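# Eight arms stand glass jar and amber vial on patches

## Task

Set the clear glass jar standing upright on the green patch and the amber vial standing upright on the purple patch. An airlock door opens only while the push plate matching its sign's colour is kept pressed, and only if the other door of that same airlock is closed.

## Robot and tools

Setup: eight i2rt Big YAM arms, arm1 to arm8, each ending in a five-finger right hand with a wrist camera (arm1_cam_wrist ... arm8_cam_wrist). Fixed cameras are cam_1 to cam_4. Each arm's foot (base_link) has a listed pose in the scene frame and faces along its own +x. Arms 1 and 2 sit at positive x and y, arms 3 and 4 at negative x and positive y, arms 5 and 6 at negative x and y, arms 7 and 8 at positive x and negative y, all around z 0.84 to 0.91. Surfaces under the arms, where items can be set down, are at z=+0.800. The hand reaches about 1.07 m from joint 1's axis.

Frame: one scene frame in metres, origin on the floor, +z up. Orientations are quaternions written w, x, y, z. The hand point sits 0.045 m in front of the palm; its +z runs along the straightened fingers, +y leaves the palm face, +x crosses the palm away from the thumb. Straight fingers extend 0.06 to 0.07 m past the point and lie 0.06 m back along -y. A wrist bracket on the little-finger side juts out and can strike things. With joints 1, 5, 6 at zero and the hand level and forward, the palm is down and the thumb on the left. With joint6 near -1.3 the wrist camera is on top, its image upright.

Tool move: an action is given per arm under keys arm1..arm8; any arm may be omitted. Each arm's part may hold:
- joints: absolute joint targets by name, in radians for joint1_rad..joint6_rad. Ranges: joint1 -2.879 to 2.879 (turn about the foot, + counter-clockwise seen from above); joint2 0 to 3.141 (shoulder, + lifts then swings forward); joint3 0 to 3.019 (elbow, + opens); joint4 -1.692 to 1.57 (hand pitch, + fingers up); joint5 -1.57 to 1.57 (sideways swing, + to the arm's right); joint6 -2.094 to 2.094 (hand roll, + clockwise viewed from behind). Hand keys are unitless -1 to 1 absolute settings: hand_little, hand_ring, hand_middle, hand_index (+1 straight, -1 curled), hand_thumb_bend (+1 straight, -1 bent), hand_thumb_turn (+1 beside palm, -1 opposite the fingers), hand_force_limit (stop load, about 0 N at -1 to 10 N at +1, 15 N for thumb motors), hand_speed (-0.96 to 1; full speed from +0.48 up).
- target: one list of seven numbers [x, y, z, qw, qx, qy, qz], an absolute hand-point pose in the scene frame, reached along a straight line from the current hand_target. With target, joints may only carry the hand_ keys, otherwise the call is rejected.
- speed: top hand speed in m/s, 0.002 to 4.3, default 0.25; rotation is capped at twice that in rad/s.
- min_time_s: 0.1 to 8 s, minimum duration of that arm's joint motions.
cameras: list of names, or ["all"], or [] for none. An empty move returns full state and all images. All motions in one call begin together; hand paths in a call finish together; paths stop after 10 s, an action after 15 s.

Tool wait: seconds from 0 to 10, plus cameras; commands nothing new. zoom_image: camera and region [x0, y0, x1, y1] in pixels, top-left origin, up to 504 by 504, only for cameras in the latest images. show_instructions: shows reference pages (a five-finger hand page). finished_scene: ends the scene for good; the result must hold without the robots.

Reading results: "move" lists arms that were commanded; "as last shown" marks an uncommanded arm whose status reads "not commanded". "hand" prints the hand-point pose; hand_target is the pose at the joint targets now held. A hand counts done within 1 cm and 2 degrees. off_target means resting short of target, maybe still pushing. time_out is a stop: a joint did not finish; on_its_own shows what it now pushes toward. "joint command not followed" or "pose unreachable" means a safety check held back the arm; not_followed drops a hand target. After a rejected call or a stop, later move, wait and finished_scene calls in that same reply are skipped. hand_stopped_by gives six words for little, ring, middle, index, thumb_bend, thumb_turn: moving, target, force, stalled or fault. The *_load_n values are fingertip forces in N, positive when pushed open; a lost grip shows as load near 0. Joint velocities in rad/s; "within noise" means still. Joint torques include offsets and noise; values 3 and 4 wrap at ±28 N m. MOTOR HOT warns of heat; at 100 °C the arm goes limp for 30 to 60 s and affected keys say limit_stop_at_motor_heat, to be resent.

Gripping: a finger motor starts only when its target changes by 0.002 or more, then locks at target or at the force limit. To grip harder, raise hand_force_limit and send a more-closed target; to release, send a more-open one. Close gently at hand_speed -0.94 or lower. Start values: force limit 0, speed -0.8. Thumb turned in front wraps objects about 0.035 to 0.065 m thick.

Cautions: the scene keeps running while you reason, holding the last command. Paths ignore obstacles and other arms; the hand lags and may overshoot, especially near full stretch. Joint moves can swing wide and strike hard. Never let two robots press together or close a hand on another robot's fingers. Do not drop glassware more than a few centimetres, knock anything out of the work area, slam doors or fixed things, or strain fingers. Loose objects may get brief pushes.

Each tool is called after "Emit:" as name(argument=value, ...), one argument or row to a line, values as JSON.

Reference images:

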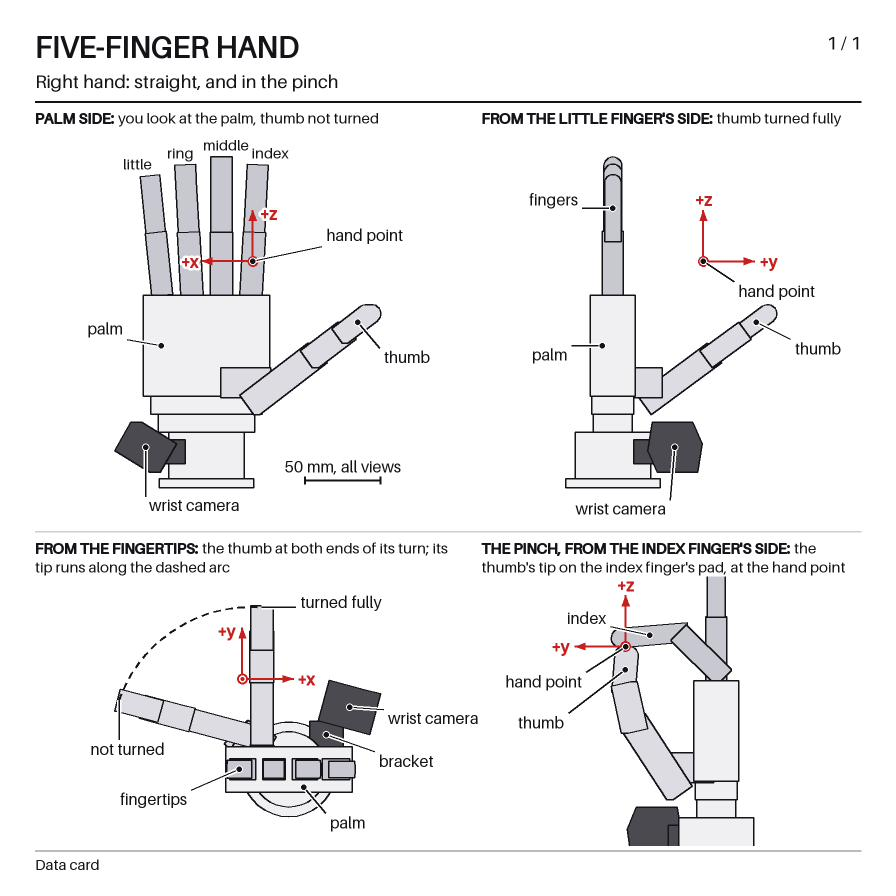

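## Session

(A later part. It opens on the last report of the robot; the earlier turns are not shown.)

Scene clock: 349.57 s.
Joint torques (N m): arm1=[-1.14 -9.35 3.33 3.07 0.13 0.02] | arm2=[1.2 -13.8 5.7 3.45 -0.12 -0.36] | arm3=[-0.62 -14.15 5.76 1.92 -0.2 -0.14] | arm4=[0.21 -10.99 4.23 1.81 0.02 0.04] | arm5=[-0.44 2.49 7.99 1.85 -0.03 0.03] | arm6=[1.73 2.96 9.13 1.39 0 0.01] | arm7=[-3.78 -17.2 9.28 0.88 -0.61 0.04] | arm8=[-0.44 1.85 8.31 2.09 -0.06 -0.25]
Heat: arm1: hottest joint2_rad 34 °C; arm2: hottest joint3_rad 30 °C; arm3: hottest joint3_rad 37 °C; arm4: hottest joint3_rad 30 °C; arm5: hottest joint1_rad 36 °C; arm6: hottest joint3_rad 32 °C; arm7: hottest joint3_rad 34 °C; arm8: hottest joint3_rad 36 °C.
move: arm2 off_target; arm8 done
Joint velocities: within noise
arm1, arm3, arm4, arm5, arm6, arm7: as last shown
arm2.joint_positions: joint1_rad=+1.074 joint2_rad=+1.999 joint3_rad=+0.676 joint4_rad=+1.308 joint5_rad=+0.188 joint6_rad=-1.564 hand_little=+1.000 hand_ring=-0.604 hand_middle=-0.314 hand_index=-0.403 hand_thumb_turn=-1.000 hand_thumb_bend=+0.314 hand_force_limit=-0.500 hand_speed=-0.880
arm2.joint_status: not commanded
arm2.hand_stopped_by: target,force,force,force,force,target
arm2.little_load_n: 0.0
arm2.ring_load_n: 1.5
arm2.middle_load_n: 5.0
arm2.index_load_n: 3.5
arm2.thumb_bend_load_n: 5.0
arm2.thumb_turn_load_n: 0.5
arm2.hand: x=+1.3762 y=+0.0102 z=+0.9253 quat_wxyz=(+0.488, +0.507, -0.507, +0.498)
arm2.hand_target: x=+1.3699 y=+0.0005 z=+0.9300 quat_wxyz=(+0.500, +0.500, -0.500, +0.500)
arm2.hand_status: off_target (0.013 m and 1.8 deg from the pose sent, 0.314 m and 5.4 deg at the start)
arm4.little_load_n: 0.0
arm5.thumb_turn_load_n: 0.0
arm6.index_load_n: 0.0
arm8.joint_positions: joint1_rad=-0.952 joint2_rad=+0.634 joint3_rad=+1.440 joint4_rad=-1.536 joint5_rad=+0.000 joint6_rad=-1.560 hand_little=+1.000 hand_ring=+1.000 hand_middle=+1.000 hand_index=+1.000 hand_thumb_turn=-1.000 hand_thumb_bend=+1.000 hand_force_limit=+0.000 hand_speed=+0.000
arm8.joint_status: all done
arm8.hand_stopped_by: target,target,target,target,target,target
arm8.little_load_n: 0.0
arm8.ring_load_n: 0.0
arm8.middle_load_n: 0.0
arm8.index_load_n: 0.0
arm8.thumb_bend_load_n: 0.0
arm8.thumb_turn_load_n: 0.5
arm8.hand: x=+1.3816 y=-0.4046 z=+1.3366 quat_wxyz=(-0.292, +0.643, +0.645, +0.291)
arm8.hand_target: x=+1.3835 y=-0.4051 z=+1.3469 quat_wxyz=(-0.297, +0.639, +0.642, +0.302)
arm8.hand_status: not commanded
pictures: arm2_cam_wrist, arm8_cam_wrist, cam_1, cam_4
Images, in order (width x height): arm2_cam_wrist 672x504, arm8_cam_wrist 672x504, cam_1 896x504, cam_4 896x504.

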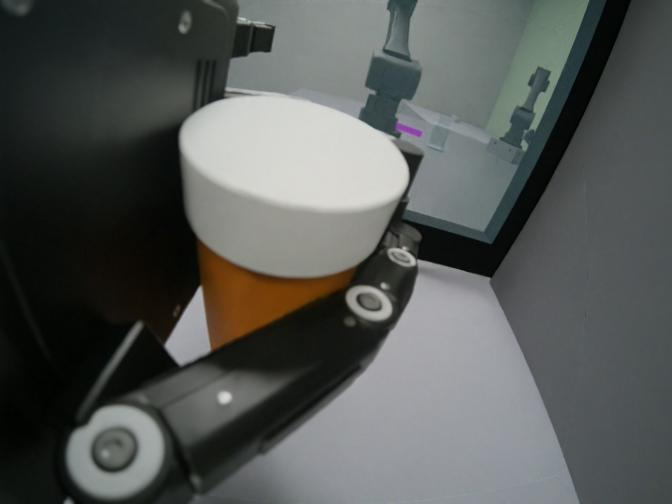

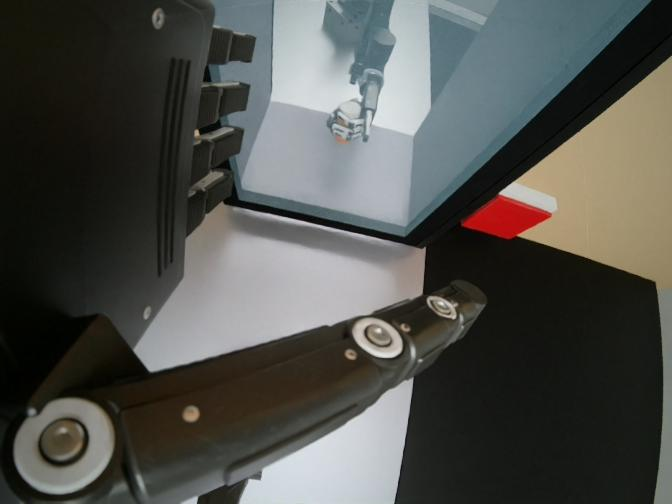

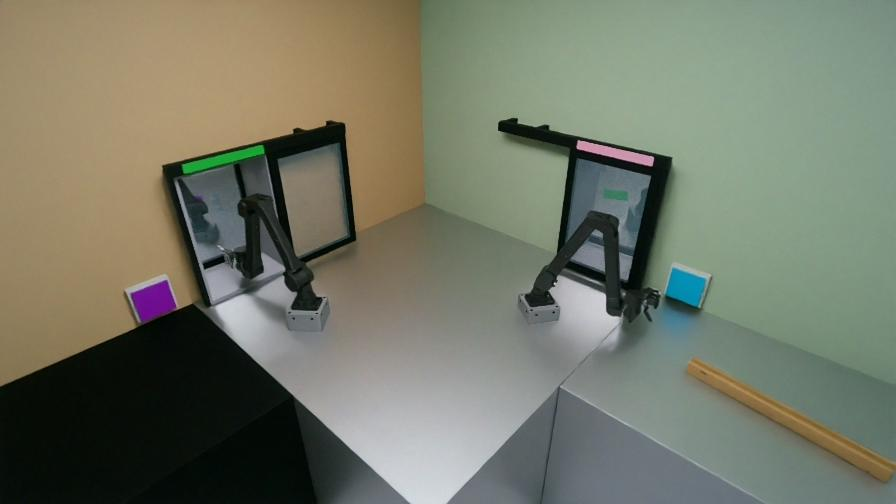

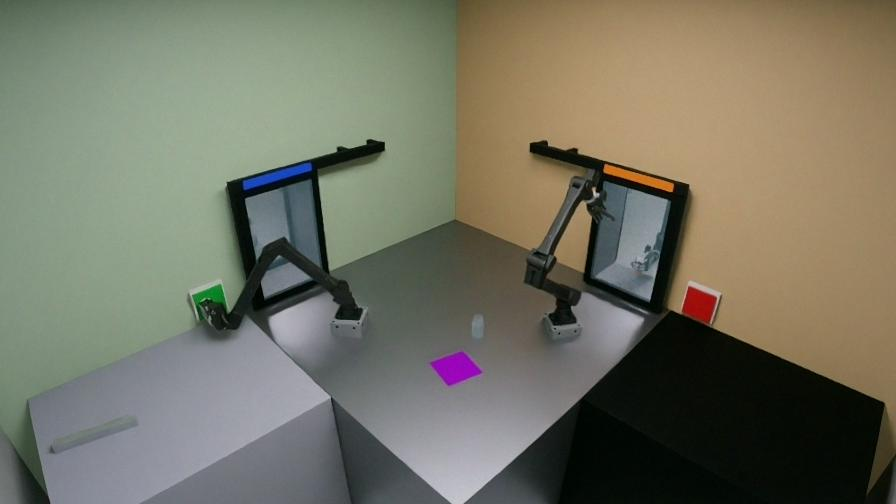

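Emit:
move(
  arm2={"target": [1.37, -0.005, 0.885, 0.4754, 0.5234, -0.5234, 0.4754], "speed": 0.15},
  cameras=["arm2_cam_wrist", "arm8_cam_wrist"],
)

Emit:
zoom_image(
  camera="arm8_cam_wrist",
  region=[220, 0, 472, 250],
)

Scene clock: 374.33 s.
Joint torques (N m): arm1=[-1.14 -9.41 3.29 3.08 0.13 0.02] | arm2=[0.85 -13.86 5.33 2.26 -0.08 -0.17] | arm3=[-0.62 -14.27 5.78 1.87 -0.19 -0.15] | arm4=[0.26 -10.99 4.25 1.8 0.02 0.04] | arm5=[-0.5 2.49 7.99 1.85 -0.03 0.03] | arm6=[1.85 3.02 9.16 1.29 -0.01 0] | arm7=[-3.78 -17.2 9.26 0.88 -0.61 0.05] | arm8=[-0.5 1.85 8.31 2.09 -0.06 -0.26]
Heat: arm1: hottest joint2_rad 34 °C; arm2: hottest joint2_rad 29 °C; arm3: hottest joint3_rad 37 °C; arm4: hottest joint3_rad 30 °C; arm5: hottest joint1_rad 36 °C; arm6: hottest joint3_rad 32 °C; arm7: hottest joint3_rad 34 °C; arm8: hottest joint3_rad 36 °C.
move: arm2 off_target
Joint velocities: within noise
arm1.joint_positions: joint1_rad=-2.234 joint2_rad=+2.002 joint3_rad=+0.650 joint4_rad=+1.341 joint5_rad=-1.270 joint6_rad=-1.581 hand_little=-1.000 hand_ring=-1.000 hand_middle=-1.000 hand_index=-1.000 hand_thumb_turn=+1.000 hand_thumb_bend=+1.000 hand_force_limit=+0.000 hand_speed=+0.000
arm1.joint_status: not commanded
arm1.hand_stopped_by: target,target,target,target,target,target
arm1.little_load_n: 0.0
arm1.ring_load_n: 0.0
arm1.middle_load_n: 0.0
arm1.index_load_n: 0.0
arm1.thumb_bend_load_n: 0.0
arm1.thumb_turn_load_n: 0.0
arm1.hand: x=+0.2845 y=+1.7802 z=+0.9106 quat_wxyz=(+0.705, -0.002, -0.709, -0.001)
arm1.hand_target: x=+0.2800 y=+1.7800 z=+0.9102 quat_wxyz=(+0.707, +0.000, -0.707, +0.000)
arm1.hand_status: not commanded
arm2.joint_positions: joint1_rad=+1.070 joint2_rad=+2.070 joint3_rad=+0.715 joint4_rad=+1.271 joint5_rad=+0.183 joint6_rad=-1.564 hand_little=+1.000 hand_ring=-0.604 hand_middle=-0.314 hand_index=-0.403 hand_thumb_turn=-1.000 hand_thumb_bend=+0.314 hand_force_limit=-0.500 hand_speed=-0.880
arm2.joint_status: not commanded
arm2.hand_stopped_by: target,force,force,force,force,target
arm2.little_load_n: 0.0
arm2.ring_load_n: 2.0
arm2.middle_load_n: 5.0
arm2.index_load_n: 3.5
arm2.thumb_bend_load_n: 5.0
arm2.thumb_turn_load_n: 1.0
arm2.hand: x=+1.3761 y=+0.0034 z=+0.8884 quat_wxyz=(+0.474, +0.527, -0.520, +0.477)
arm2.hand_target: x=+1.3700 y=-0.0045 z=+0.8850 quat_wxyz=(+0.475, +0.523, -0.523, +0.475)
arm2.hand_status: off_target (0.011 m and 0.6 deg from the pose sent, 0.044 m and 4.0 deg at the start)
arm3.joint_positions: joint1_rad=+2.250 joint2_rad=+2.236 joint3_rad=+1.039 joint4_rad=+1.200 joint5_rad=+1.331 joint6_rad=-1.604 hand_little=-1.000 hand_ring=-1.000 hand_middle=-1.000 hand_index=-1.000 hand_thumb_turn=+1.000 hand_thumb_bend=+1.000 hand_force_limit=+0.000 hand_speed=+0.000
arm3.joint_status: not commanded
arm3.hand_stopped_by: target,target,target,target,target,target
arm3.little_load_n: 0.0
arm3.ring_load_n: 0.0
arm3.middle_load_n: 0.0
arm3.index_load_n: 0.0
arm3.thumb_bend_load_n: 0.0
arm3.thumb_turn_load_n: 0.0
arm3.hand: x=-0.2826 y=+1.7700 z=+0.9090 quat_wxyz=(+0.009, +0.711, +0.008, +0.704)
arm3.hand_target: x=-0.2801 y=+1.7796 z=+0.9100 quat_wxyz=(+0.000, +0.708, +0.000, +0.707)
arm3.hand_status: not commanded
arm4.joint_positions: joint1_rad=-2.215 joint2_rad=+2.064 joint3_rad=+0.632 joint4_rad=+1.410 joint5_rad=-1.259 joint6_rad=-1.601 hand_little=-1.000 hand_ring=-1.000 hand_middle=-1.000 hand_index=-1.000 hand_thumb_turn=+1.000 hand_thumb_bend=+1.000 hand_force_limit=+0.000 hand_speed=+0.000
arm4.joint_status: not commanded
arm4.hand_stopped_by: target,target,target,target,target,target
arm4.little_load_n: 0.0
arm4.ring_load_n: 0.0
arm4.middle_load_n: 0.0
arm4.index_load_n: 0.0
arm4.thumb_bend_load_n: 0.0
arm4.thumb_turn_load_n: 0.0
arm4.hand: x=-1.7782 y=+0.2865 z=+0.9086 quat_wxyz=(+0.499, +0.498, -0.506, +0.498)
arm4.hand_target: x=-1.7800 y=+0.2801 z=+0.9100 quat_wxyz=(+0.500, +0.500, -0.500, +0.500)
arm4.hand_status: not commanded
arm5, arm6, arm7, arm8: as last shown
arm6.index_load_n: -0.5
arm8.thumb_turn_load_n: 0.0
Images, in order (width x height): arm2_cam_wrist 672x504, arm8_cam_wrist 672x504.

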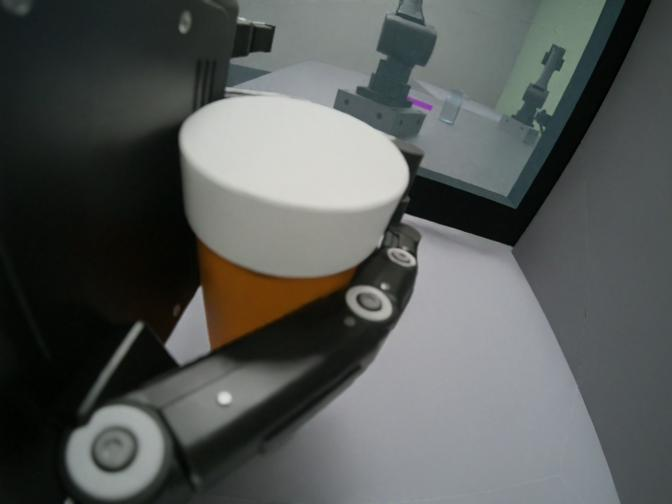

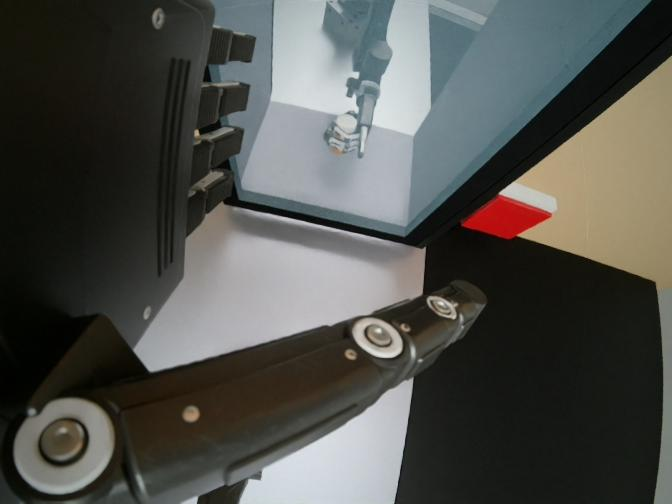

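Scaled by 2.000 from the camera's image (finer frame: 960x720).

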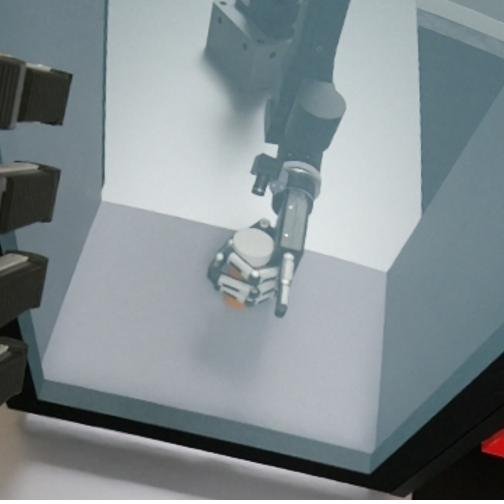

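Emit:
move(
  arm2={"target": [1.37, -0.005, 0.893, 0.4754, 0.5234, -0.5234, 0.4754], "speed": 0.05},
)

Scene clock: 397.40 s.
Joint torques (N m): arm1=[-1.2 -9.41 3.32 3.08 0.12 0.02] | arm2=[1.08 -15.85 4.67 2.17 -0.1 -0.15] | arm3=[-0.56 -14.27 5.81 1.89 -0.2 -0.16] | arm4=[0.21 -10.99 4.23 1.81 0.02 0.04] | arm5=[-0.44 2.49 7.99 1.85 -0.03 0.03] | arm6=[1.61 2.84 9.09 1.29 -0.02 0.01] | arm7=[-3.72 -17.2 9.26 0.88 -0.61 0.04] | arm8=[-0.5 1.85 8.28 2.1 -0.06 -0.26]
Heat: arm1: hottest joint1_rad 33 °C; arm2: hottest joint2_rad 29 °C; arm3: hottest joint3_rad 37 °C; arm4: hottest joint3_rad 30 °C; arm5: hottest joint1_rad 35 °C; arm6: hottest joint3_rad 32 °C; arm7: hottest joint3_rad 34 °C; arm8: hottest joint3_rad 36 °C.
move: arm2 off_target
Joint velocities: within noise
arm1, arm3, arm4, arm5, arm6, arm7, arm8: as last shown
arm2.joint_positions: joint1_rad=+1.070 joint2_rad=+2.070 joint3_rad=+0.715 joint4_rad=+1.250 joint5_rad=+0.183 joint6_rad=-1.564 hand_little=+1.000 hand_ring=-0.604 hand_middle=-0.314 hand_index=-0.403 hand_thumb_turn=-1.000 hand_thumb_bend=+0.314 hand_force_limit=-0.500 hand_speed=-0.880
arm2.joint_status: not commanded
arm2.hand_stopped_by: target,force,force,force,force,target
arm2.little_load_n: 0.0
arm2.ring_load_n: 1.5
arm2.middle_load_n: 5.5
arm2.index_load_n: 3.5
arm2.thumb_bend_load_n: 5.0
arm2.thumb_turn_load_n: 1.0
arm2.hand: x=+1.3759 y=+0.0046 z=+0.8833 quat_wxyz=(+0.469, +0.532, -0.524, +0.471)
arm2.hand_target: x=+1.3700 y=-0.0046 z=+0.8930 quat_wxyz=(+0.475, +0.524, -0.523, +0.475)
arm2.hand_status: off_target (0.015 m and 1.3 deg from the pose sent, 0.011 m and 0.6 deg at the start)
arm6.index_load_n: 0.0
pictures: none

Emit:
move(
  arm2={"target": [1.37, -0.005, 0.875, 0.4754, 0.5234, -0.5234, 0.4754], "speed": 0.05},
  cameras=["arm2_cam_wrist", "arm8_cam_wrist"],
)

Emit:
zoom_image(
  camera="arm8_cam_wrist",
  region=[240, 60, 440, 260],
)

Scene clock: 404.23 s.
Joint torques (N m): arm1=[-1.08 -9.47 3.32 3.06 0.12 0.02] | arm2=[1.2 -13.74 4.83 3.73 -0.09 -0.18] | arm3=[-0.62 -14.21 5.78 1.92 -0.2 -0.15] | arm4=[0.21 -10.99 4.22 1.8 0.03 0.04] | arm5=[-0.5 2.49 7.98 1.87 -0.03 0.03] | arm6=[1.67 2.78 9.14 1.35 -0.01 0.01] | arm7=[-3.78 -17.2 9.26 0.87 -0.61 0.05] | arm8=[-0.44 1.85 8.32 2.09 -0.06 -0.26]
Heat: arm1: hottest joint1_rad 33 °C; arm2: hottest joint2_rad 29 °C; arm3: hottest joint3_rad 37 °C; arm4: hottest joint3_rad 30 °C; arm5: hottest joint1_rad 35 °C; arm6: hottest joint3_rad 32 °C; arm7: hottest joint3_rad 34 °C; arm8: hottest joint3_rad 36 °C.
move: arm2 off_target
Joint velocities: within noise
arm1, arm3, arm4, arm5, arm6, arm8: as last shown
arm2.joint_positions: joint1_rad=+1.070 joint2_rad=+2.102 joint3_rad=+0.722 joint4_rad=+1.262 joint5_rad=+0.183 joint6_rad=-1.564 hand_little=+1.000 hand_ring=-0.604 hand_middle=-0.314 hand_index=-0.403 hand_thumb_turn=-1.000 hand_thumb_bend=+0.314 hand_force_limit=-0.500 hand_speed=-0.880
arm2.joint_status: not commanded
arm2.hand_stopped_by: target,force,force,force,force,target
arm2.little_load_n: 0.0
arm2.ring_load_n: 2.0
arm2.middle_load_n: 5.5
arm2.index_load_n: 3.5
arm2.thumb_bend_load_n: 5.0
arm2.thumb_turn_load_n: 0.5
arm2.hand: x=+1.3756 y=+0.0055 z=+0.8705 quat_wxyz=(+0.467, +0.536, -0.526, +0.467)
arm2.hand_target: x=+1.3698 y=-0.0045 z=+0.8751 quat_wxyz=(+0.475, +0.523, -0.524, +0.475)
arm2.hand_status: off_target (0.013 m and 2.0 deg from the pose sent, 0.014 m and 1.3 deg at the start)
arm3.thumb_bend_load_n: 0.5
arm4.little_load_n: 0.5
arm6.middle_load_n: 0.5
arm7.joint_positions: joint1_rad=+1.920 joint2_rad=+2.262 joint3_rad=+1.312 joint4_rad=+0.958 joint5_rad=+1.005 joint6_rad=-1.590 hand_little=-1.000 hand_ring=-1.000 hand_middle=-1.000 hand_index=-1.000 hand_thumb_turn=+1.000 hand_thumb_bend=+1.000 hand_force_limit=+0.000 hand_speed=+0.000
arm7.joint_status: not commanded
arm7.hand_stopped_by: target,target,target,target,target,target
arm7.little_load_n: 0.0
arm7.ring_load_n: 0.0
arm7.middle_load_n: 0.0
arm7.index_load_n: 0.0
arm7.thumb_bend_load_n: 0.0
arm7.thumb_turn_load_n: 0.0
arm7.hand: x=+0.0898 y=-1.7943 z=+0.9023 quat_wxyz=(-0.704, -0.017, +0.710, -0.002)
arm7.hand_target: x=+0.0615 y=-1.7883 z=+0.9057 quat_wxyz=(-0.707, +0.000, +0.707, +0.000)
arm7.hand_status: not commanded
arm8.middle_load_n: -0.5
Images, in order (width x height): arm2_cam_wrist 672x504, arm8_cam_wrist 672x504.

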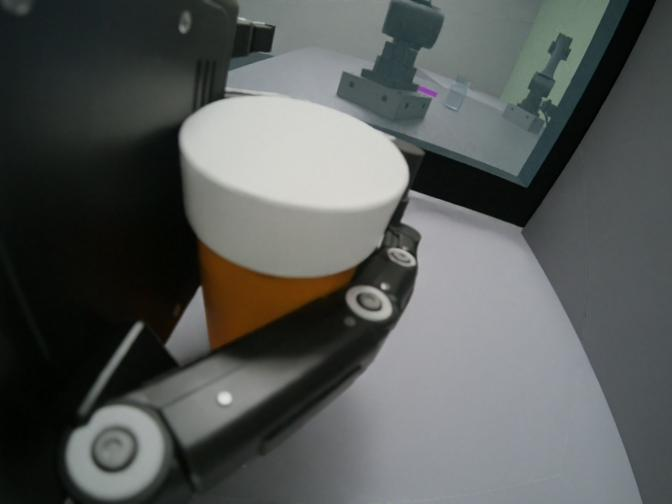

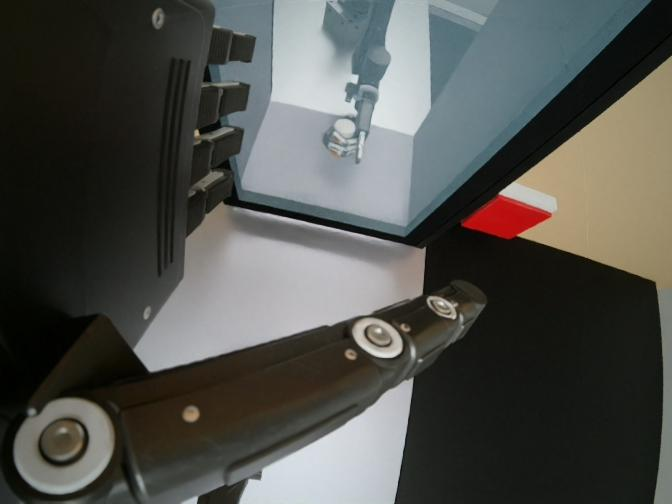

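Scaled by 2.520 from the camera's image (finer frame: 960x720).

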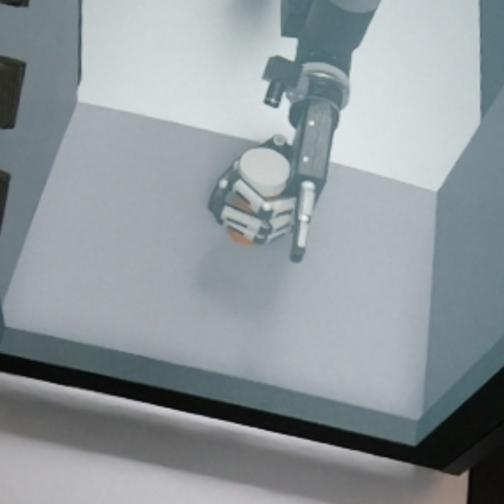

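Emit:
move(
  arm2={"target": [1.37, -0.005, 0.863, 0.4754, 0.5234, -0.5234, 0.4754], "speed": 0.05},
)

Emit:
move(
  arm2={"target": [1.37, -0.005, 0.856, 0.4754, 0.5234, -0.5234, 0.4754], "speed": 0.05},
  cameras=["arm8_cam_wrist"],
)

Emit:
zoom_image(
  camera="arm8_cam_wrist",
  region=[240, 60, 440, 260],
)

Scene clock: 412.03 s.
Joint torques (N m): arm1=[-1.08 -9.35 3.32 3.06 0.14 0.02] | arm2=[1.2 -13.45 4.68 3.4 -0.06 -0.17] | arm3=[-0.5 -14.33 5.76 1.92 -0.2 -0.15] | arm4=[0.21 -10.99 4.23 1.81 0.02 0.04] | arm5=[-0.5 2.49 7.99 1.87 -0.03 0.03] | arm6=[1.61 3.02 9.13 1.33 0 0] | arm7=[-3.78 -17.2 9.26 0.88 -0.61 0.04] | arm8=[-0.38 1.9 8.29 2.07 -0.06 -0.26]
Heat: arm1: hottest joint1_rad 33 °C; arm2: hottest joint2_rad 29 °C; arm3: hottest joint3_rad 37 °C; arm4: hottest joint3_rad 30 °C; arm5: hottest joint1_rad 35 °C; arm6: hottest joint3_rad 32 °C; arm7: hottest joint3_rad 34 °C; arm8: hottest joint3_rad 36 °C.
move: arm2 done
Joint velocities: within noise
arm1, arm3, arm4, arm5, arm6, arm7, arm8: as last shown
arm2.joint_positions: joint1_rad=+1.069 joint2_rad=+2.130 joint3_rad=+0.735 joint4_rad=+1.297 joint5_rad=+0.183 joint6_rad=-1.564 hand_little=+1.000 hand_ring=-0.604 hand_middle=-0.314 hand_index=-0.403 hand_thumb_turn=-1.000 hand_thumb_bend=+0.314 hand_force_limit=-0.500 hand_speed=-0.880
arm2.joint_status: not commanded
arm2.hand_stopped_by: target,force,force,force,force,target
arm2.little_load_n: 0.0
arm2.ring_load_n: 1.5
arm2.middle_load_n: 5.5
arm2.index_load_n: 3.0
arm2.thumb_bend_load_n: 5.0
arm2.thumb_turn_load_n: 0.5
arm2.hand: x=+1.3760 y=+0.0017 z=+0.8674 quat_wxyz=(+0.471, +0.530, -0.523, +0.473)
arm2.hand_target: x=+1.3700 y=-0.0046 z=+0.8630 quat_wxyz=(+0.475, +0.524, -0.524, +0.475)
arm2.hand_status: done (0.010 m and 0.9 deg from the pose sent, 0.014 m and 2.0 deg at the start)
arm3.thumb_bend_load_n: 0.0
arm4.little_load_n: 0.0
arm6.middle_load_n: 0.0
arm8.middle_load_n: 0.0
pictures: none

Scene clock: 413.00 s.
Joint torques (N m): arm1=[-1.03 -9.23 3.34 3.07 0.13 0.01] | arm2=[1.49 -13.27 4.45 2.93 -0.16 -0.15] | arm3=[-0.62 -14.27 5.81 1.92 -0.19 -0.16] | arm4=[0.21 -10.99 4.22 1.8 0.02 0.04] | arm5=[-0.5 2.49 7.99 1.85 -0.03 0.03] | arm6=[1.79 3.02 9.1 1.33 0 0.01] | arm7=[-3.78 -17.14 9.26 0.88 -0.61 0.05] | arm8=[-0.5 1.85 8.31 2.09 -0.05 -0.26]
Heat: arm1: hottest joint1_rad 33 °C; arm2: hottest joint2_rad 29 °C; arm3: hottest joint3_rad 37 °C; arm4: hottest joint3_rad 30 °C; arm5: hottest joint1_rad 35 °C; arm6: hottest joint3_rad 32 °C; arm7: hottest joint3_rad 34 °C; arm8: hottest joint3_rad 36 °C.
move: arm2 off_target
Joint velocities: within noise
arm1, arm3, arm4, arm5, arm6, arm7, arm8: as last shown
arm2.joint_positions: joint1_rad=+1.068 joint2_rad=+2.145 joint3_rad=+0.744 joint4_rad=+1.319 joint5_rad=+0.183 joint6_rad=-1.564 hand_little=+1.000 hand_ring=-0.604 hand_middle=-0.314 hand_index=-0.403 hand_thumb_turn=-1.000 hand_thumb_bend=+0.314 hand_force_limit=-0.500 hand_speed=-0.880
arm2.joint_status: not commanded
arm2.hand_stopped_by: target,force,force,force,force,target
arm2.little_load_n: 0.0
arm2.ring_load_n: 2.0
arm2.middle_load_n: 5.5
arm2.index_load_n: 3.0
arm2.thumb_bend_load_n: 5.0
arm2.thumb_turn_load_n: 0.0
arm2.hand: x=+1.3758 y=-0.0008 z=+0.8665 quat_wxyz=(+0.475, +0.526, -0.520, +0.478)
arm2.hand_target: x=+1.3701 y=-0.0045 z=+0.8561 quat_wxyz=(+0.475, +0.524, -0.524, +0.475)
arm2.hand_status: off_target (0.013 m and 0.5 deg from the pose sent, 0.015 m and 0.9 deg at the start)
arm3.thumb_bend_load_n: 0.5
Images, in order (width x height): arm8_cam_wrist 672x504.

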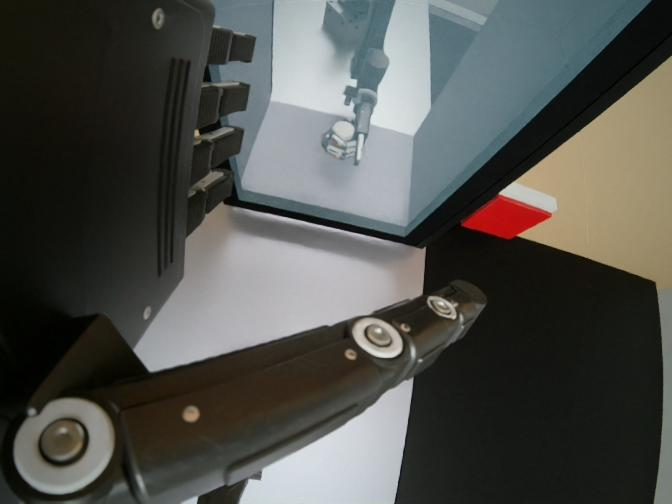

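Scaled by 2.520 from the camera's image (finer frame: 960x720).

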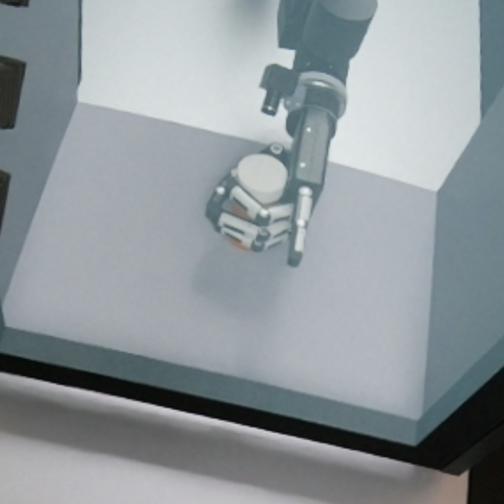

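Emit:
move(
  arm2={"target": [1.37, -0.005, 0.862, 0.4754, 0.5234, -0.5234, 0.4754], "speed": 0.05},
)

Emit:
move(
  arm2={"joints": {"hand_index": 1, "hand_middle": 1, "hand_ring": 1, "hand_thumb_bend": 1, "hand_speed": -0.7}},
  cameras=["arm2_cam_wrist", "arm8_cam_wrist"],
)

Scene clock: 419.23 s.
Joint torques (N m): arm1=[-1.14 -9.29 3.32 3.06 0.12 0.01] | arm2=[1.03 -13.8 4.1 2.36 -0.11 -0.11] | arm3=[-0.67 -14.33 5.81 1.89 -0.2 -0.15] | arm4=[0.21 -10.99 4.23 1.81 0.02 0.04] | arm5=[-0.5 2.49 7.99 1.85 -0.03 0.03] | arm6=[1.79 2.78 9.13 1.31 -0.01 0.02] | arm7=[-3.72 -17.2 9.26 0.88 -0.61 0.04] | arm8=[-0.44 1.85 8.32 2.07 -0.06 -0.26]
Heat: arm1: hottest joint1_rad 33 °C; arm2: hottest joint2_rad 29 °C; arm3: hottest joint3_rad 37 °C; arm4: hottest joint3_rad 30 °C; arm5: hottest joint1_rad 35 °C; arm6: hottest joint3_rad 32 °C; arm7: hottest joint3_rad 34 °C; arm8: hottest joint3_rad 36 °C.
move: arm2 done
Joint velocities: within noise
arm1, arm3, arm4, arm5, arm6, arm7, arm8: as last shown
arm2.joint_positions: joint1_rad=+1.068 joint2_rad=+2.145 joint3_rad=+0.744 joint4_rad=+1.319 joint5_rad=+0.183 joint6_rad=-1.564 hand_little=+1.000 hand_ring=-0.604 hand_middle=-0.314 hand_index=-0.403 hand_thumb_turn=-1.000 hand_thumb_bend=+0.314 hand_force_limit=-0.500 hand_speed=-0.880
arm2.joint_status: not commanded
arm2.hand_stopped_by: target,force,force,force,force,target
arm2.little_load_n: 0.0
arm2.ring_load_n: 2.0
arm2.middle_load_n: 5.5
arm2.index_load_n: 3.0
arm2.thumb_bend_load_n: 5.0
arm2.thumb_turn_load_n: 0.0
arm2.hand: x=+1.3758 y=-0.0008 z=+0.8666 quat_wxyz=(+0.475, +0.525, -0.520, +0.478)
arm2.hand_target: x=+1.3701 y=-0.0048 z=+0.8621 quat_wxyz=(+0.475, +0.523, -0.523, +0.476)
arm2.hand_status: done (0.008 m and 0.5 deg from the pose sent, 0.008 m and 0.5 deg at the start)
arm3.thumb_bend_load_n: 0.0
arm6.middle_load_n: -0.5
pictures: none

Scene clock: 421.63 s.
Joint torques (N m): arm1=[-1.08 -9.41 3.32 3.07 0.13 0.02] | arm2=[1.03 -13.86 4.1 2.61 -0.04 -0.12] | arm3=[-0.56 -14.21 5.75 1.94 -0.2 -0.14] | arm4=[0.21 -10.99 4.23 1.83 0.02 0.04] | arm5=[-0.5 2.49 7.99 1.87 -0.03 0.03] | arm6=[1.61 2.78 9.11 1.31 0 0] | arm7=[-3.78 -17.2 9.28 0.88 -0.61 0.04] | arm8=[-0.44 1.85 8.31 2.1 -0.06 -0.26]
Heat: arm1: hottest joint1_rad 33 °C; arm2: hottest joint2_rad 29 °C; arm3: hottest joint3_rad 37 °C; arm4: hottest joint3_rad 30 °C; arm5: hottest joint1_rad 35 °C; arm6: hottest joint3_rad 32 °C; arm7: hottest joint3_rad 34 °C; arm8: hottest joint3_rad 36 °C.
move: arm2 done
Joint velocities: within noise
arm1, arm3, arm4, arm7, arm8: as last shown
arm2.joint_positions: joint1_rad=+1.068 joint2_rad=+2.145 joint3_rad=+0.744 joint4_rad=+1.319 joint5_rad=+0.182 joint6_rad=-1.564 hand_little=+1.000 hand_ring=+1.000 hand_middle=+1.000 hand_index=+1.000 hand_thumb_turn=-1.000 hand_thumb_bend=+1.000 hand_force_limit=-0.500 hand_speed=-0.700
arm2.joint_status: all done
arm2.hand_stopped_by: target,target,target,target,target,target
arm2.little_load_n: 0.0
arm2.ring_load_n: 0.0
arm2.middle_load_n: 0.0
arm2.index_load_n: 0.0
arm2.thumb_bend_load_n: 0.0
arm2.thumb_turn_load_n: 0.5
arm2.hand: x=+1.3759 y=-0.0009 z=+0.8666 quat_wxyz=(+0.474, +0.526, -0.520, +0.478)
arm2.hand_target: x=+1.3701 y=-0.0048 z=+0.8621 quat_wxyz=(+0.475, +0.523, -0.523, +0.476)
arm2.hand_status: not commanded
arm5.joint_positions: joint1_rad=+1.038 joint2_rad=+0.605 joint3_rad=+1.356 joint4_rad=-1.536 joint5_rad=+0.000 joint6_rad=-1.200 hand_little=+1.000 hand_ring=+1.000 hand_middle=+1.000 hand_index=+1.000 hand_thumb_turn=+1.000 hand_thumb_bend=+1.000 hand_force_limit=+0.000 hand_speed=-0.800
arm5.joint_status: not commanded
arm5.hand_stopped_by: target,target,target,target,target,target
arm5.little_load_n: 0.0
arm5.ring_load_n: 0.0
arm5.middle_load_n: 0.0
arm5.index_load_n: 0.0
arm5.thumb_bend_load_n: 0.0
arm5.thumb_turn_load_n: 0.0
arm5.hand: x=-0.6039 y=-1.1555 z=+1.2821 quat_wxyz=(-0.348, +0.675, +0.629, +0.166)
arm5.hand_target: x=-0.6042 y=-1.1547 z=+1.2927 quat_wxyz=(-0.359, +0.671, +0.626, +0.172)
arm5.hand_status: not commanded
arm6.joint_positions: joint1_rad=-0.857 joint2_rad=+0.604 joint3_rad=+1.439 joint4_rad=-1.536 joint5_rad=+0.000 joint6_rad=-1.200 hand_little=+1.000 hand_ring=+1.000 hand_middle=+1.000 hand_index=+1.000 hand_thumb_turn=+1.000 hand_thumb_bend=+1.000 hand_force_limit=+0.000 hand_speed=-0.800
arm6.joint_status: not commanded
arm6.hand_stopped_by: target,target,target,target,target,target
arm6.little_load_n: 0.0
arm6.ring_load_n: 0.0
arm6.middle_load_n: 0.0
arm6.index_load_n: 0.0
arm6.thumb_bend_load_n: 0.0
arm6.thumb_turn_load_n: 0.5
arm6.hand: x=-1.1662 y=-0.6770 z=+1.3182 quat_wxyz=(-0.038, +0.871, -0.258, +0.417)
arm6.hand_target: x=-1.1668 y=-0.6769 z=+1.3261 quat_wxyz=(-0.039, +0.866, -0.256, +0.427)
arm6.hand_status: not commanded
Images, in order (width x height): arm2_cam_wrist 672x504, arm8_cam_wrist 672x504.

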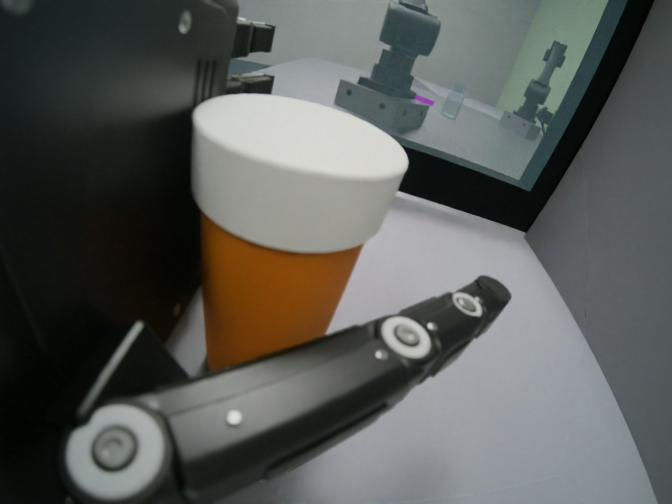

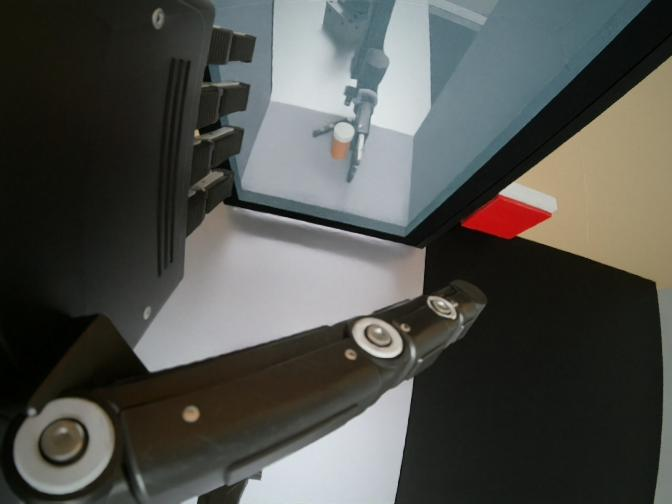

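Emit:
move(
  arm2={"target": [1.380, -0.005, 0.866, 0.4754, 0.5234, -0.5234, 0.4754], "speed": 0.1},
)

Emit:
move(
  arm2={"target": [1.380, 0.12, 0.872, 0.4754, 0.5234, -0.5234, 0.4754], "speed": 0.15},
  cameras=["arm2_cam_wrist", "arm8_cam_wrist"],
)

Scene clock: 431.63 s.
Joint torques (N m): arm1=[-1.08 -9.35 3.3 3.07 0.13 0.02] | arm2=[2.55 -14.56 3.96 2.09 0.25 -0.15] | arm3=[-0.56 -14.15 5.78 1.89 -0.19 -0.16] | arm4=[0.21 -10.99 4.23 1.81 0.02 0.04] | arm5=[-0.44 2.49 7.99 1.87 -0.03 0.03] | arm6=[1.73 3.02 9.11 1.33 0 0.01] | arm7=[-3.78 -17.2 9.28 0.88 -0.61 0.05] | arm8=[-0.38 1.79 8.31 2.1 -0.06 -0.26]
Heat: arm1: hottest joint2_rad 33 °C; arm2: hottest joint2_rad 29 °C; arm3: hottest joint3_rad 37 °C; arm4: hottest joint3_rad 30 °C; arm5: hottest joint1_rad 35 °C; arm6: hottest joint3_rad 32 °C; arm7: hottest joint3_rad 34 °C; arm8: hottest joint3_rad 36 °C.
move: arm2 done
Joint velocities: within noise
arm1, arm3, arm4, arm5, arm6, arm7: as last shown
arm2.joint_positions: joint1_rad=+1.068 joint2_rad=+2.145 joint3_rad=+0.744 joint4_rad=+1.315 joint5_rad=+0.198 joint6_rad=-1.564 hand_little=+1.000 hand_ring=+1.000 hand_middle=+1.000 hand_index=+1.000 hand_thumb_turn=-1.000 hand_thumb_bend=+1.000 hand_force_limit=-0.500 hand_speed=-0.700
arm2.joint_status: not commanded
arm2.hand_stopped_by: target,target,target,target,target,target
arm2.little_load_n: 0.0
arm2.ring_load_n: 0.0
arm2.middle_load_n: 0.0
arm2.index_load_n: 0.0
arm2.thumb_bend_load_n: 0.0
arm2.thumb_turn_load_n: 0.0
arm2.hand: x=+1.3729 y=+0.0003 z=+0.8656 quat_wxyz=(+0.478, +0.523, -0.524, +0.472)
arm2.hand_target: x=+1.3801 y=-0.0048 z=+0.8661 quat_wxyz=(+0.475, +0.523, -0.523, +0.476)
arm2.hand_status: done (0.009 m and 0.4 deg from the pose sent, 0.006 m and 0.6 deg at the start)
arm4.little_load_n: 0.5
arm5.ring_load_n: -0.5
arm5.thumb_turn_load_n: -0.5
arm6.thumb_turn_load_n: 0.0
arm8.joint_positions: joint1_rad=-0.952 joint2_rad=+0.634 joint3_rad=+1.440 joint4_rad=-1.536 joint5_rad=+0.000 joint6_rad=-1.560 hand_little=+1.000 hand_ring=+1.000 hand_middle=+1.000 hand_index=+1.000 hand_thumb_turn=-1.000 hand_thumb_bend=+1.000 hand_force_limit=+0.000 hand_speed=+0.000
arm8.joint_status: not commanded
arm8.hand_stopped_by: target,target,target,target,target,target
arm8.little_load_n: 0.0
arm8.ring_load_n: 0.0
arm8.middle_load_n: 0.0
arm8.index_load_n: 0.0
arm8.thumb_bend_load_n: 0.0
arm8.thumb_turn_load_n: 0.0
arm8.hand: x=+1.3816 y=-0.4046 z=+1.3366 quat_wxyz=(-0.292, +0.643, +0.645, +0.291)
arm8.hand_target: x=+1.3835 y=-0.4051 z=+1.3469 quat_wxyz=(-0.297, +0.639, +0.642, +0.302)
arm8.hand_status: not commanded
pictures: none

Scene clock: 433.17 s.
Joint torques (N m): arm1=[-1.08 -9.47 3.29 3.07 0.12 0.02] | arm2=[3.84 -12.98 0.28 3.4 0.19 -0.06] | arm3=[-0.67 -14.33 5.81 1.91 -0.2 -0.15] | arm4=[0.21 -10.99 4.23 1.8 0.03 0.04] | arm5=[-0.5 2.49 7.99 1.87 -0.03 0.03] | arm6=[1.61 3.02 9.17 1.28 -0.01 0.01] | arm7=[-3.78 -17.2 9.28 0.88 -0.61 0.04] | arm8=[-0.44 1.79 8.31 2.1 -0.05 -0.26]
Heat: arm1: hottest joint2_rad 33 °C; arm2: hottest joint2_rad 29 °C; arm3: hottest joint3_rad 37 °C; arm4: hottest joint3_rad 30 °C; arm5: hottest joint1_rad 35 °C; arm6: hottest joint3_rad 32 °C; arm7: hottest joint3_rad 34 °C; arm8: hottest joint3_rad 36 °C.
move: arm2 off_target
Joint velocities: within noise
arm1.joint_positions: joint1_rad=-2.234 joint2_rad=+2.002 joint3_rad=+0.650 joint4_rad=+1.341 joint5_rad=-1.270 joint6_rad=-1.581 hand_little=-1.000 hand_ring=-1.000 hand_middle=-1.000 hand_index=-1.000 hand_thumb_turn=+1.000 hand_thumb_bend=+1.000 hand_force_limit=+0.000 hand_speed=+0.000
arm1.joint_status: not commanded
arm1.hand_stopped_by: target,target,target,target,target,target
arm1.little_load_n: 0.0
arm1.ring_load_n: 0.0
arm1.middle_load_n: 0.5
arm1.index_load_n: 0.0
arm1.thumb_bend_load_n: 0.0
arm1.thumb_turn_load_n: 0.0
arm1.hand: x=+0.2845 y=+1.7802 z=+0.9106 quat_wxyz=(+0.705, -0.002, -0.709, -0.001)
arm1.hand_target: x=+0.2800 y=+1.7800 z=+0.9102 quat_wxyz=(+0.707, +0.000, -0.707, +0.000)
arm1.hand_status: not commanded
arm2.joint_positions: joint1_rad=+1.147 joint2_rad=+2.114 joint3_rad=+0.438 joint4_rad=+1.553 joint5_rad=+0.281 joint6_rad=-1.562 hand_little=+1.000 hand_ring=+1.000 hand_middle=+1.000 hand_index=+1.000 hand_thumb_turn=-1.000 hand_thumb_bend=+1.000 hand_force_limit=-0.500 hand_speed=-0.700
arm2.joint_status: not commanded
arm2.hand_stopped_by: target,target,target,target,target,target
arm2.little_load_n: 0.0
arm2.ring_load_n: 0.0
arm2.middle_load_n: 0.0
arm2.index_load_n: 0.0
arm2.thumb_bend_load_n: 0.0
arm2.thumb_turn_load_n: 0.5
arm2.hand: x=+1.3735 y=+0.1194 z=+0.8639 quat_wxyz=(+0.474, +0.533, -0.530, +0.459)
arm2.hand_target: x=+1.3799 y=+0.1198 z=+0.8721 quat_wxyz=(+0.473, +0.525, -0.526, +0.473)
arm2.hand_status: off_target (0.010 m and 2.3 deg from the pose sent, 0.120 m and 0.4 deg at the start; a joint's target at an end of its range on 21 of 46 steps)
arm3.joint_positions: joint1_rad=+2.250 joint2_rad=+2.236 joint3_rad=+1.039 joint4_rad=+1.200 joint5_rad=+1.331 joint6_rad=-1.604 hand_little=-1.000 hand_ring=-1.000 hand_middle=-1.000 hand_index=-1.000 hand_thumb_turn=+1.000 hand_thumb_bend=+1.000 hand_force_limit=+0.000 hand_speed=+0.000
arm3.joint_status: not commanded
arm3.hand_stopped_by: target,target,target,target,target,target
arm3.little_load_n: 0.0
arm3.ring_load_n: 0.0
arm3.middle_load_n: 0.0
arm3.index_load_n: 0.0
arm3.thumb_bend_load_n: 0.0
arm3.thumb_turn_load_n: 0.0
arm3.hand: x=-0.2826 y=+1.7700 z=+0.9090 quat_wxyz=(+0.009, +0.711, +0.008, +0.704)
arm3.hand_target: x=-0.2801 y=+1.7796 z=+0.9100 quat_wxyz=(+0.000, +0.708, +0.000, +0.707)
arm3.hand_status: not commanded
arm4.joint_positions: joint1_rad=-2.215 joint2_rad=+2.064 joint3_rad=+0.632 joint4_rad=+1.410 joint5_rad=-1.259 joint6_rad=-1.601 hand_little=-1.000 hand_ring=-1.000 hand_middle=-1.000 hand_index=-1.000 hand_thumb_turn=+1.000 hand_thumb_bend=+1.000 hand_force_limit=+0.000 hand_speed=+0.000
arm4.joint_status: not commanded
arm4.hand_stopped_by: target,target,target,target,target,target
arm4.little_load_n: 0.0
arm4.ring_load_n: 0.0
arm4.middle_load_n: 0.0
arm4.index_load_n: 0.0
arm4.thumb_bend_load_n: 0.0
arm4.thumb_turn_load_n: 0.0
arm4.hand: x=-1.7782 y=+0.2865 z=+0.9086 quat_wxyz=(+0.499, +0.498, -0.506, +0.498)
arm4.hand_target: x=-1.7800 y=+0.2801 z=+0.9100 quat_wxyz=(+0.500, +0.500, -0.500, +0.500)
arm4.hand_status: not commanded
arm5, arm6, arm7, arm8: as last shown
arm5.ring_load_n: 0.0
arm5.thumb_turn_load_n: 0.0
arm8.little_load_n: -0.5
arm8.thumb_bend_load_n: 0.5
Images, in order (width x height): arm2_cam_wrist 672x504, arm8_cam_wrist 672x504.

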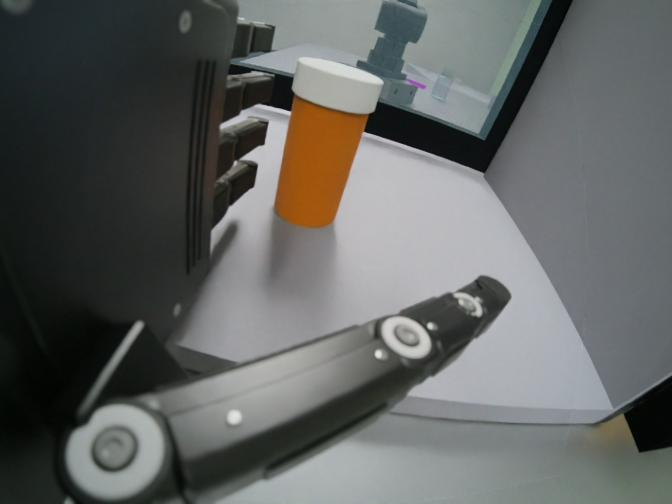

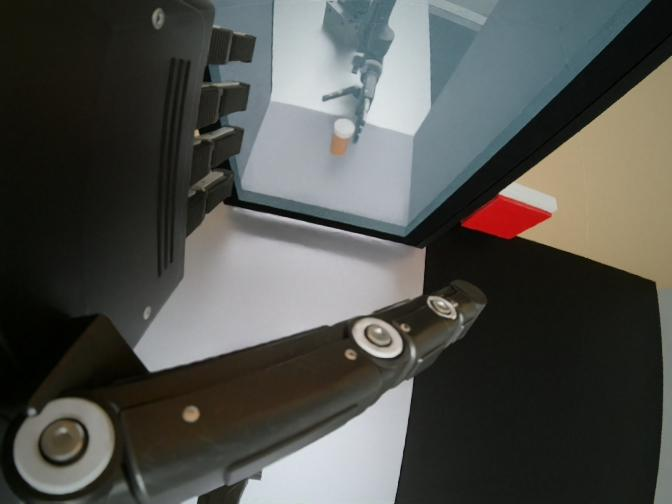

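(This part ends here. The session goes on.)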